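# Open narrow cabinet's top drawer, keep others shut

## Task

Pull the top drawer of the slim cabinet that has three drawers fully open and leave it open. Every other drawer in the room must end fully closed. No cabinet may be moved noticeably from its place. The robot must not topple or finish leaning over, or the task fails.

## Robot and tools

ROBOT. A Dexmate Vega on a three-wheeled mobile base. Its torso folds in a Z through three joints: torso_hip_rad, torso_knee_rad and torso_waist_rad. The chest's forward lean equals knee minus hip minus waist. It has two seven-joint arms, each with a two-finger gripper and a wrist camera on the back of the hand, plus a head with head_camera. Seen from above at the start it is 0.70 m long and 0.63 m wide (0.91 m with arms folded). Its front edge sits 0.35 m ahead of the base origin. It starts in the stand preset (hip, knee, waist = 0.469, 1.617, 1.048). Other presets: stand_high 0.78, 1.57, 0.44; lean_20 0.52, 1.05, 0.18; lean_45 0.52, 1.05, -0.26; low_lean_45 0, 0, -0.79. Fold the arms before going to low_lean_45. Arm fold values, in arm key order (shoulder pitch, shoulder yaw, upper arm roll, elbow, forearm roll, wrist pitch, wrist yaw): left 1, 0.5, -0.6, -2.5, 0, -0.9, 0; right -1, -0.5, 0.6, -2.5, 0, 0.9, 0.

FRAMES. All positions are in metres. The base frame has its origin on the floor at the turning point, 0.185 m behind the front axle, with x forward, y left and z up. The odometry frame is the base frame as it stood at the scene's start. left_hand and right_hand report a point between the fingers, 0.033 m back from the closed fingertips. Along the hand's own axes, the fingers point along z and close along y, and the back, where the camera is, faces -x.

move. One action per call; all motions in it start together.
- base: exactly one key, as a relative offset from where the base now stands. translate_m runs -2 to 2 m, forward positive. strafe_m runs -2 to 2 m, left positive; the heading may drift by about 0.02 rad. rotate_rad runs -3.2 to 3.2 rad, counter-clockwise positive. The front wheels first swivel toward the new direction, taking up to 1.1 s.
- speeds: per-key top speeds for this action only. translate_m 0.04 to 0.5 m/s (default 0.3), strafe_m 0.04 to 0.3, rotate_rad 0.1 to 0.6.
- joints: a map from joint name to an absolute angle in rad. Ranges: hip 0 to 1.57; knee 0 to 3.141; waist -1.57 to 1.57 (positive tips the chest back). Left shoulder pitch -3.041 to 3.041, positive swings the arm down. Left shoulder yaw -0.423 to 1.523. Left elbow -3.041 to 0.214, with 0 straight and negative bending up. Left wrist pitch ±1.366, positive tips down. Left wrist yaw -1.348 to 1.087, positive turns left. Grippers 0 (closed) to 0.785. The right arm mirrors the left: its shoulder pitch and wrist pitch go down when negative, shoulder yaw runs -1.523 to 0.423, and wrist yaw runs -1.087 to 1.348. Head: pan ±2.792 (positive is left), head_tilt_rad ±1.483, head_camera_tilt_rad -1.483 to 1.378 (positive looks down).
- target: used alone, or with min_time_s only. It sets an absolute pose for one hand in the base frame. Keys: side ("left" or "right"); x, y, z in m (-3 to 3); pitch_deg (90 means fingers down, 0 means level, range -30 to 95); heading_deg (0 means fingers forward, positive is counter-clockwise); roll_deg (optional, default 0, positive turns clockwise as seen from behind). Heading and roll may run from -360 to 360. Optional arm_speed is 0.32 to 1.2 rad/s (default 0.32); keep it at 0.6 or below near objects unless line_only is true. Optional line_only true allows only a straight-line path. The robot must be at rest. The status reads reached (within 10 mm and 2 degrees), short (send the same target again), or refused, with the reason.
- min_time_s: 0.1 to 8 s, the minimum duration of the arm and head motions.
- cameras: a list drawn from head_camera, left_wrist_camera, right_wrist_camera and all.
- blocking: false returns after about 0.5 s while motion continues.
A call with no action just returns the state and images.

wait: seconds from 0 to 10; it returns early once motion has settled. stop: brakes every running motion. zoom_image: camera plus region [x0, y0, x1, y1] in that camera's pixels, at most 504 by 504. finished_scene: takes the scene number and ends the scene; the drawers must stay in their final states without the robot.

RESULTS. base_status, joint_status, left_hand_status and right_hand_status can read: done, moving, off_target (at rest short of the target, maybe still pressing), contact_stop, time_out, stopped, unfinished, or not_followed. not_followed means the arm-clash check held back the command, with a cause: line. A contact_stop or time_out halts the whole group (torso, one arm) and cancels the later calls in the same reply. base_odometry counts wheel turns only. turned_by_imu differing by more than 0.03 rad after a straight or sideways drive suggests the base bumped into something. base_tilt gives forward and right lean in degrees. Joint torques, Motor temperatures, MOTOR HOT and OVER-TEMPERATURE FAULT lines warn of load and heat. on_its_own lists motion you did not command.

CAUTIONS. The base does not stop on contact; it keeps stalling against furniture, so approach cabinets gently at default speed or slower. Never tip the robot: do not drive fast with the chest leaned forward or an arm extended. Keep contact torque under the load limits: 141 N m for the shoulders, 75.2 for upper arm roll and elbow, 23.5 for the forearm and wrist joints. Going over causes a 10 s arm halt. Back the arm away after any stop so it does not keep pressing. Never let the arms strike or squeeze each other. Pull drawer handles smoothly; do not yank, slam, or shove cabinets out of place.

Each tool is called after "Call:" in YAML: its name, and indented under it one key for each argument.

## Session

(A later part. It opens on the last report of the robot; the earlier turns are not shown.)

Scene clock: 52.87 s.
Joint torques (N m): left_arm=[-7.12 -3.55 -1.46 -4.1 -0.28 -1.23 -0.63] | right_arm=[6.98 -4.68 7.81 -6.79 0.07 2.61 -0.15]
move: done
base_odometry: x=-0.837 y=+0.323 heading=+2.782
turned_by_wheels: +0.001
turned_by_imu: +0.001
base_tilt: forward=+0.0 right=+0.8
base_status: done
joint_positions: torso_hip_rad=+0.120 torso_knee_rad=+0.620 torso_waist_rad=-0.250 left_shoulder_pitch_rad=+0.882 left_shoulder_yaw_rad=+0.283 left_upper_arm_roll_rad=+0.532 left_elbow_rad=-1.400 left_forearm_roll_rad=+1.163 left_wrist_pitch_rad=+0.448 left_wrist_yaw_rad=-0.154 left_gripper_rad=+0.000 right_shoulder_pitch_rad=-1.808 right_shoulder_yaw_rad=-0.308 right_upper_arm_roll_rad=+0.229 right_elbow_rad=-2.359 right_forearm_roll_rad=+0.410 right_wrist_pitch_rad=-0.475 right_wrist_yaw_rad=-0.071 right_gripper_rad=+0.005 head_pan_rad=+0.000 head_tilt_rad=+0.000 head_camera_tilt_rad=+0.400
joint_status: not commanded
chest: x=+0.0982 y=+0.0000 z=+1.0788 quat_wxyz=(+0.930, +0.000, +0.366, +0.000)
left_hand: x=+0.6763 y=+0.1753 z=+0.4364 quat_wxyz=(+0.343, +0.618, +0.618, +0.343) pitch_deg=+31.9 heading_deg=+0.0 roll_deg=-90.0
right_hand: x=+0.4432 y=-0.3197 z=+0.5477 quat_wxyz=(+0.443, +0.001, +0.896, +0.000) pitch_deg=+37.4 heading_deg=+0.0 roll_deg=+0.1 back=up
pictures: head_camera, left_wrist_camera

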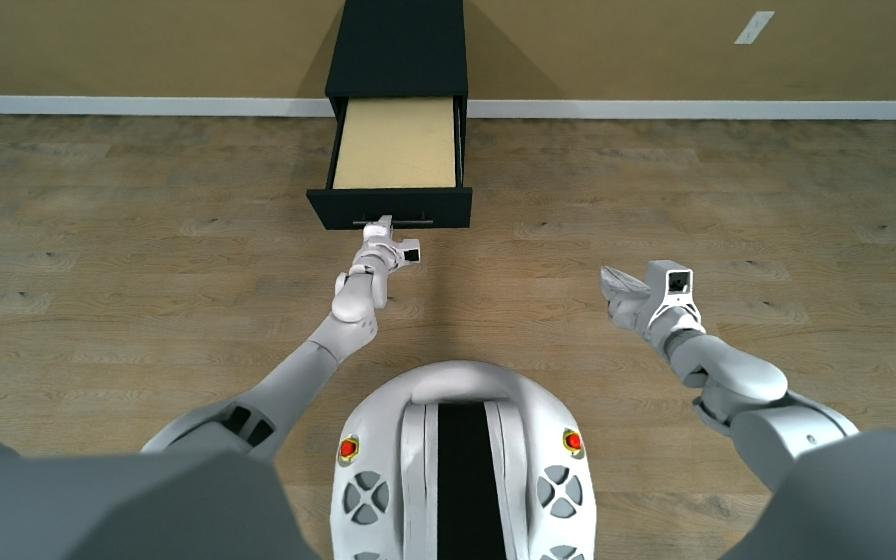

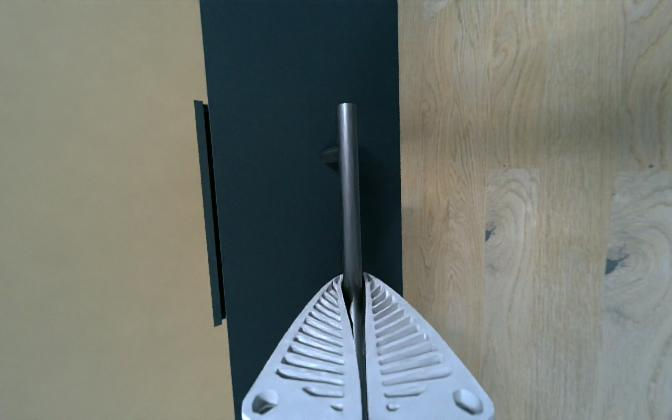

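Call:
move:
  base: {"translate_m": -0.04}
  speeds: {"translate_m": 0.06}
  cameras: ["left_wrist_camera", "head_camera"]

Scene clock: 54.37 s.
Joint torques (N m): left_arm=[-8.97 -2.34 -1.9 -5.65 0.76 -0.38 0.57] | right_arm=[6.8 -4.55 7.64 -6.76 0.06 2.6 -0.12]
move: done
base_odometry: x=-0.799 y=+0.309 heading=+2.783
turned_by_wheels: +0.001
turned_by_imu: +0.001
base_tilt: forward=+0.1 right=+0.8
base_status: done
joint_positions: torso_hip_rad=+0.120 torso_knee_rad=+0.620 torso_waist_rad=-0.250 left_shoulder_pitch_rad=+0.882 left_shoulder_yaw_rad=+0.283 left_upper_arm_roll_rad=+0.532 left_elbow_rad=-1.400 left_forearm_roll_rad=+1.163 left_wrist_pitch_rad=+0.448 left_wrist_yaw_rad=-0.155 left_gripper_rad=+0.000 right_shoulder_pitch_rad=-1.808 right_shoulder_yaw_rad=-0.308 right_upper_arm_roll_rad=+0.229 right_elbow_rad=-2.359 right_forearm_roll_rad=+0.410 right_wrist_pitch_rad=-0.475 right_wrist_yaw_rad=-0.071 right_gripper_rad=+0.005 head_pan_rad=+0.000 head_tilt_rad=+0.000 head_camera_tilt_rad=+0.400
joint_status: not commanded
chest: x=+0.0981 y=+0.0000 z=+1.0788 quat_wxyz=(+0.931, +0.000, +0.366, +0.000)
left_hand: x=+0.6761 y=+0.1752 z=+0.4362 quat_wxyz=(+0.343, +0.618, +0.618, +0.343) pitch_deg=+32.0 heading_deg=+0.0 roll_deg=-90.0
right_hand: x=+0.4432 y=-0.3197 z=+0.5477 quat_wxyz=(+0.443, +0.001, +0.896, +0.000) pitch_deg=+37.4 heading_deg=+0.0 roll_deg=+0.1 back=up
pictures: head_camera, left_wrist_camera

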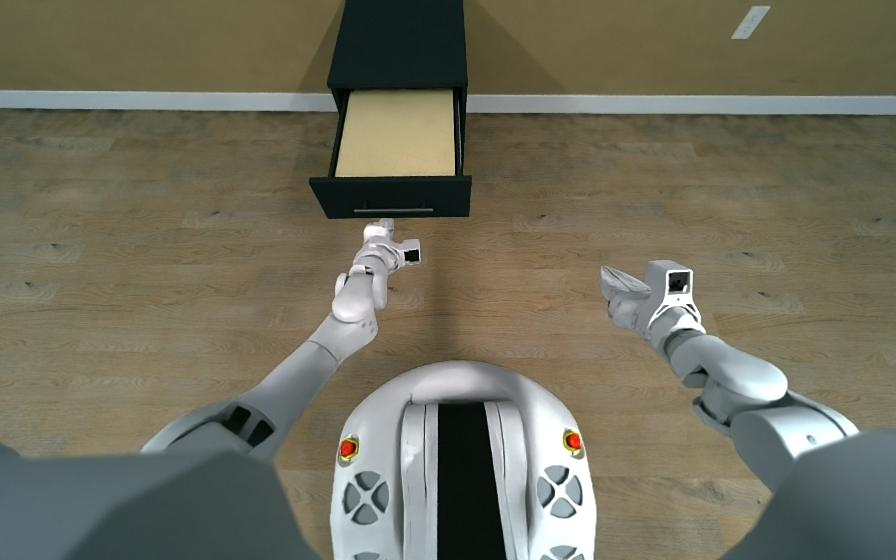

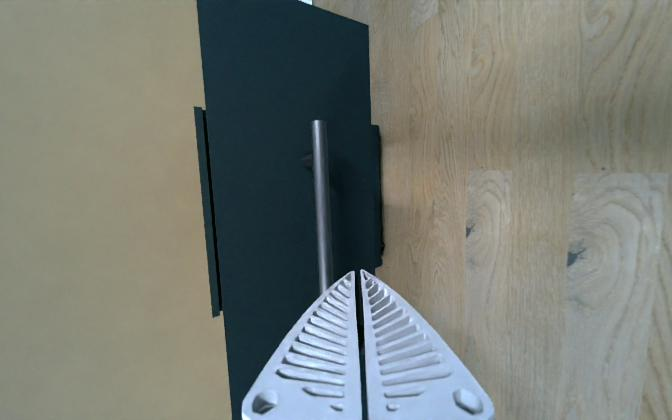

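Call:
finished_scene:
  scene: 2

The scene is finished: the task was done.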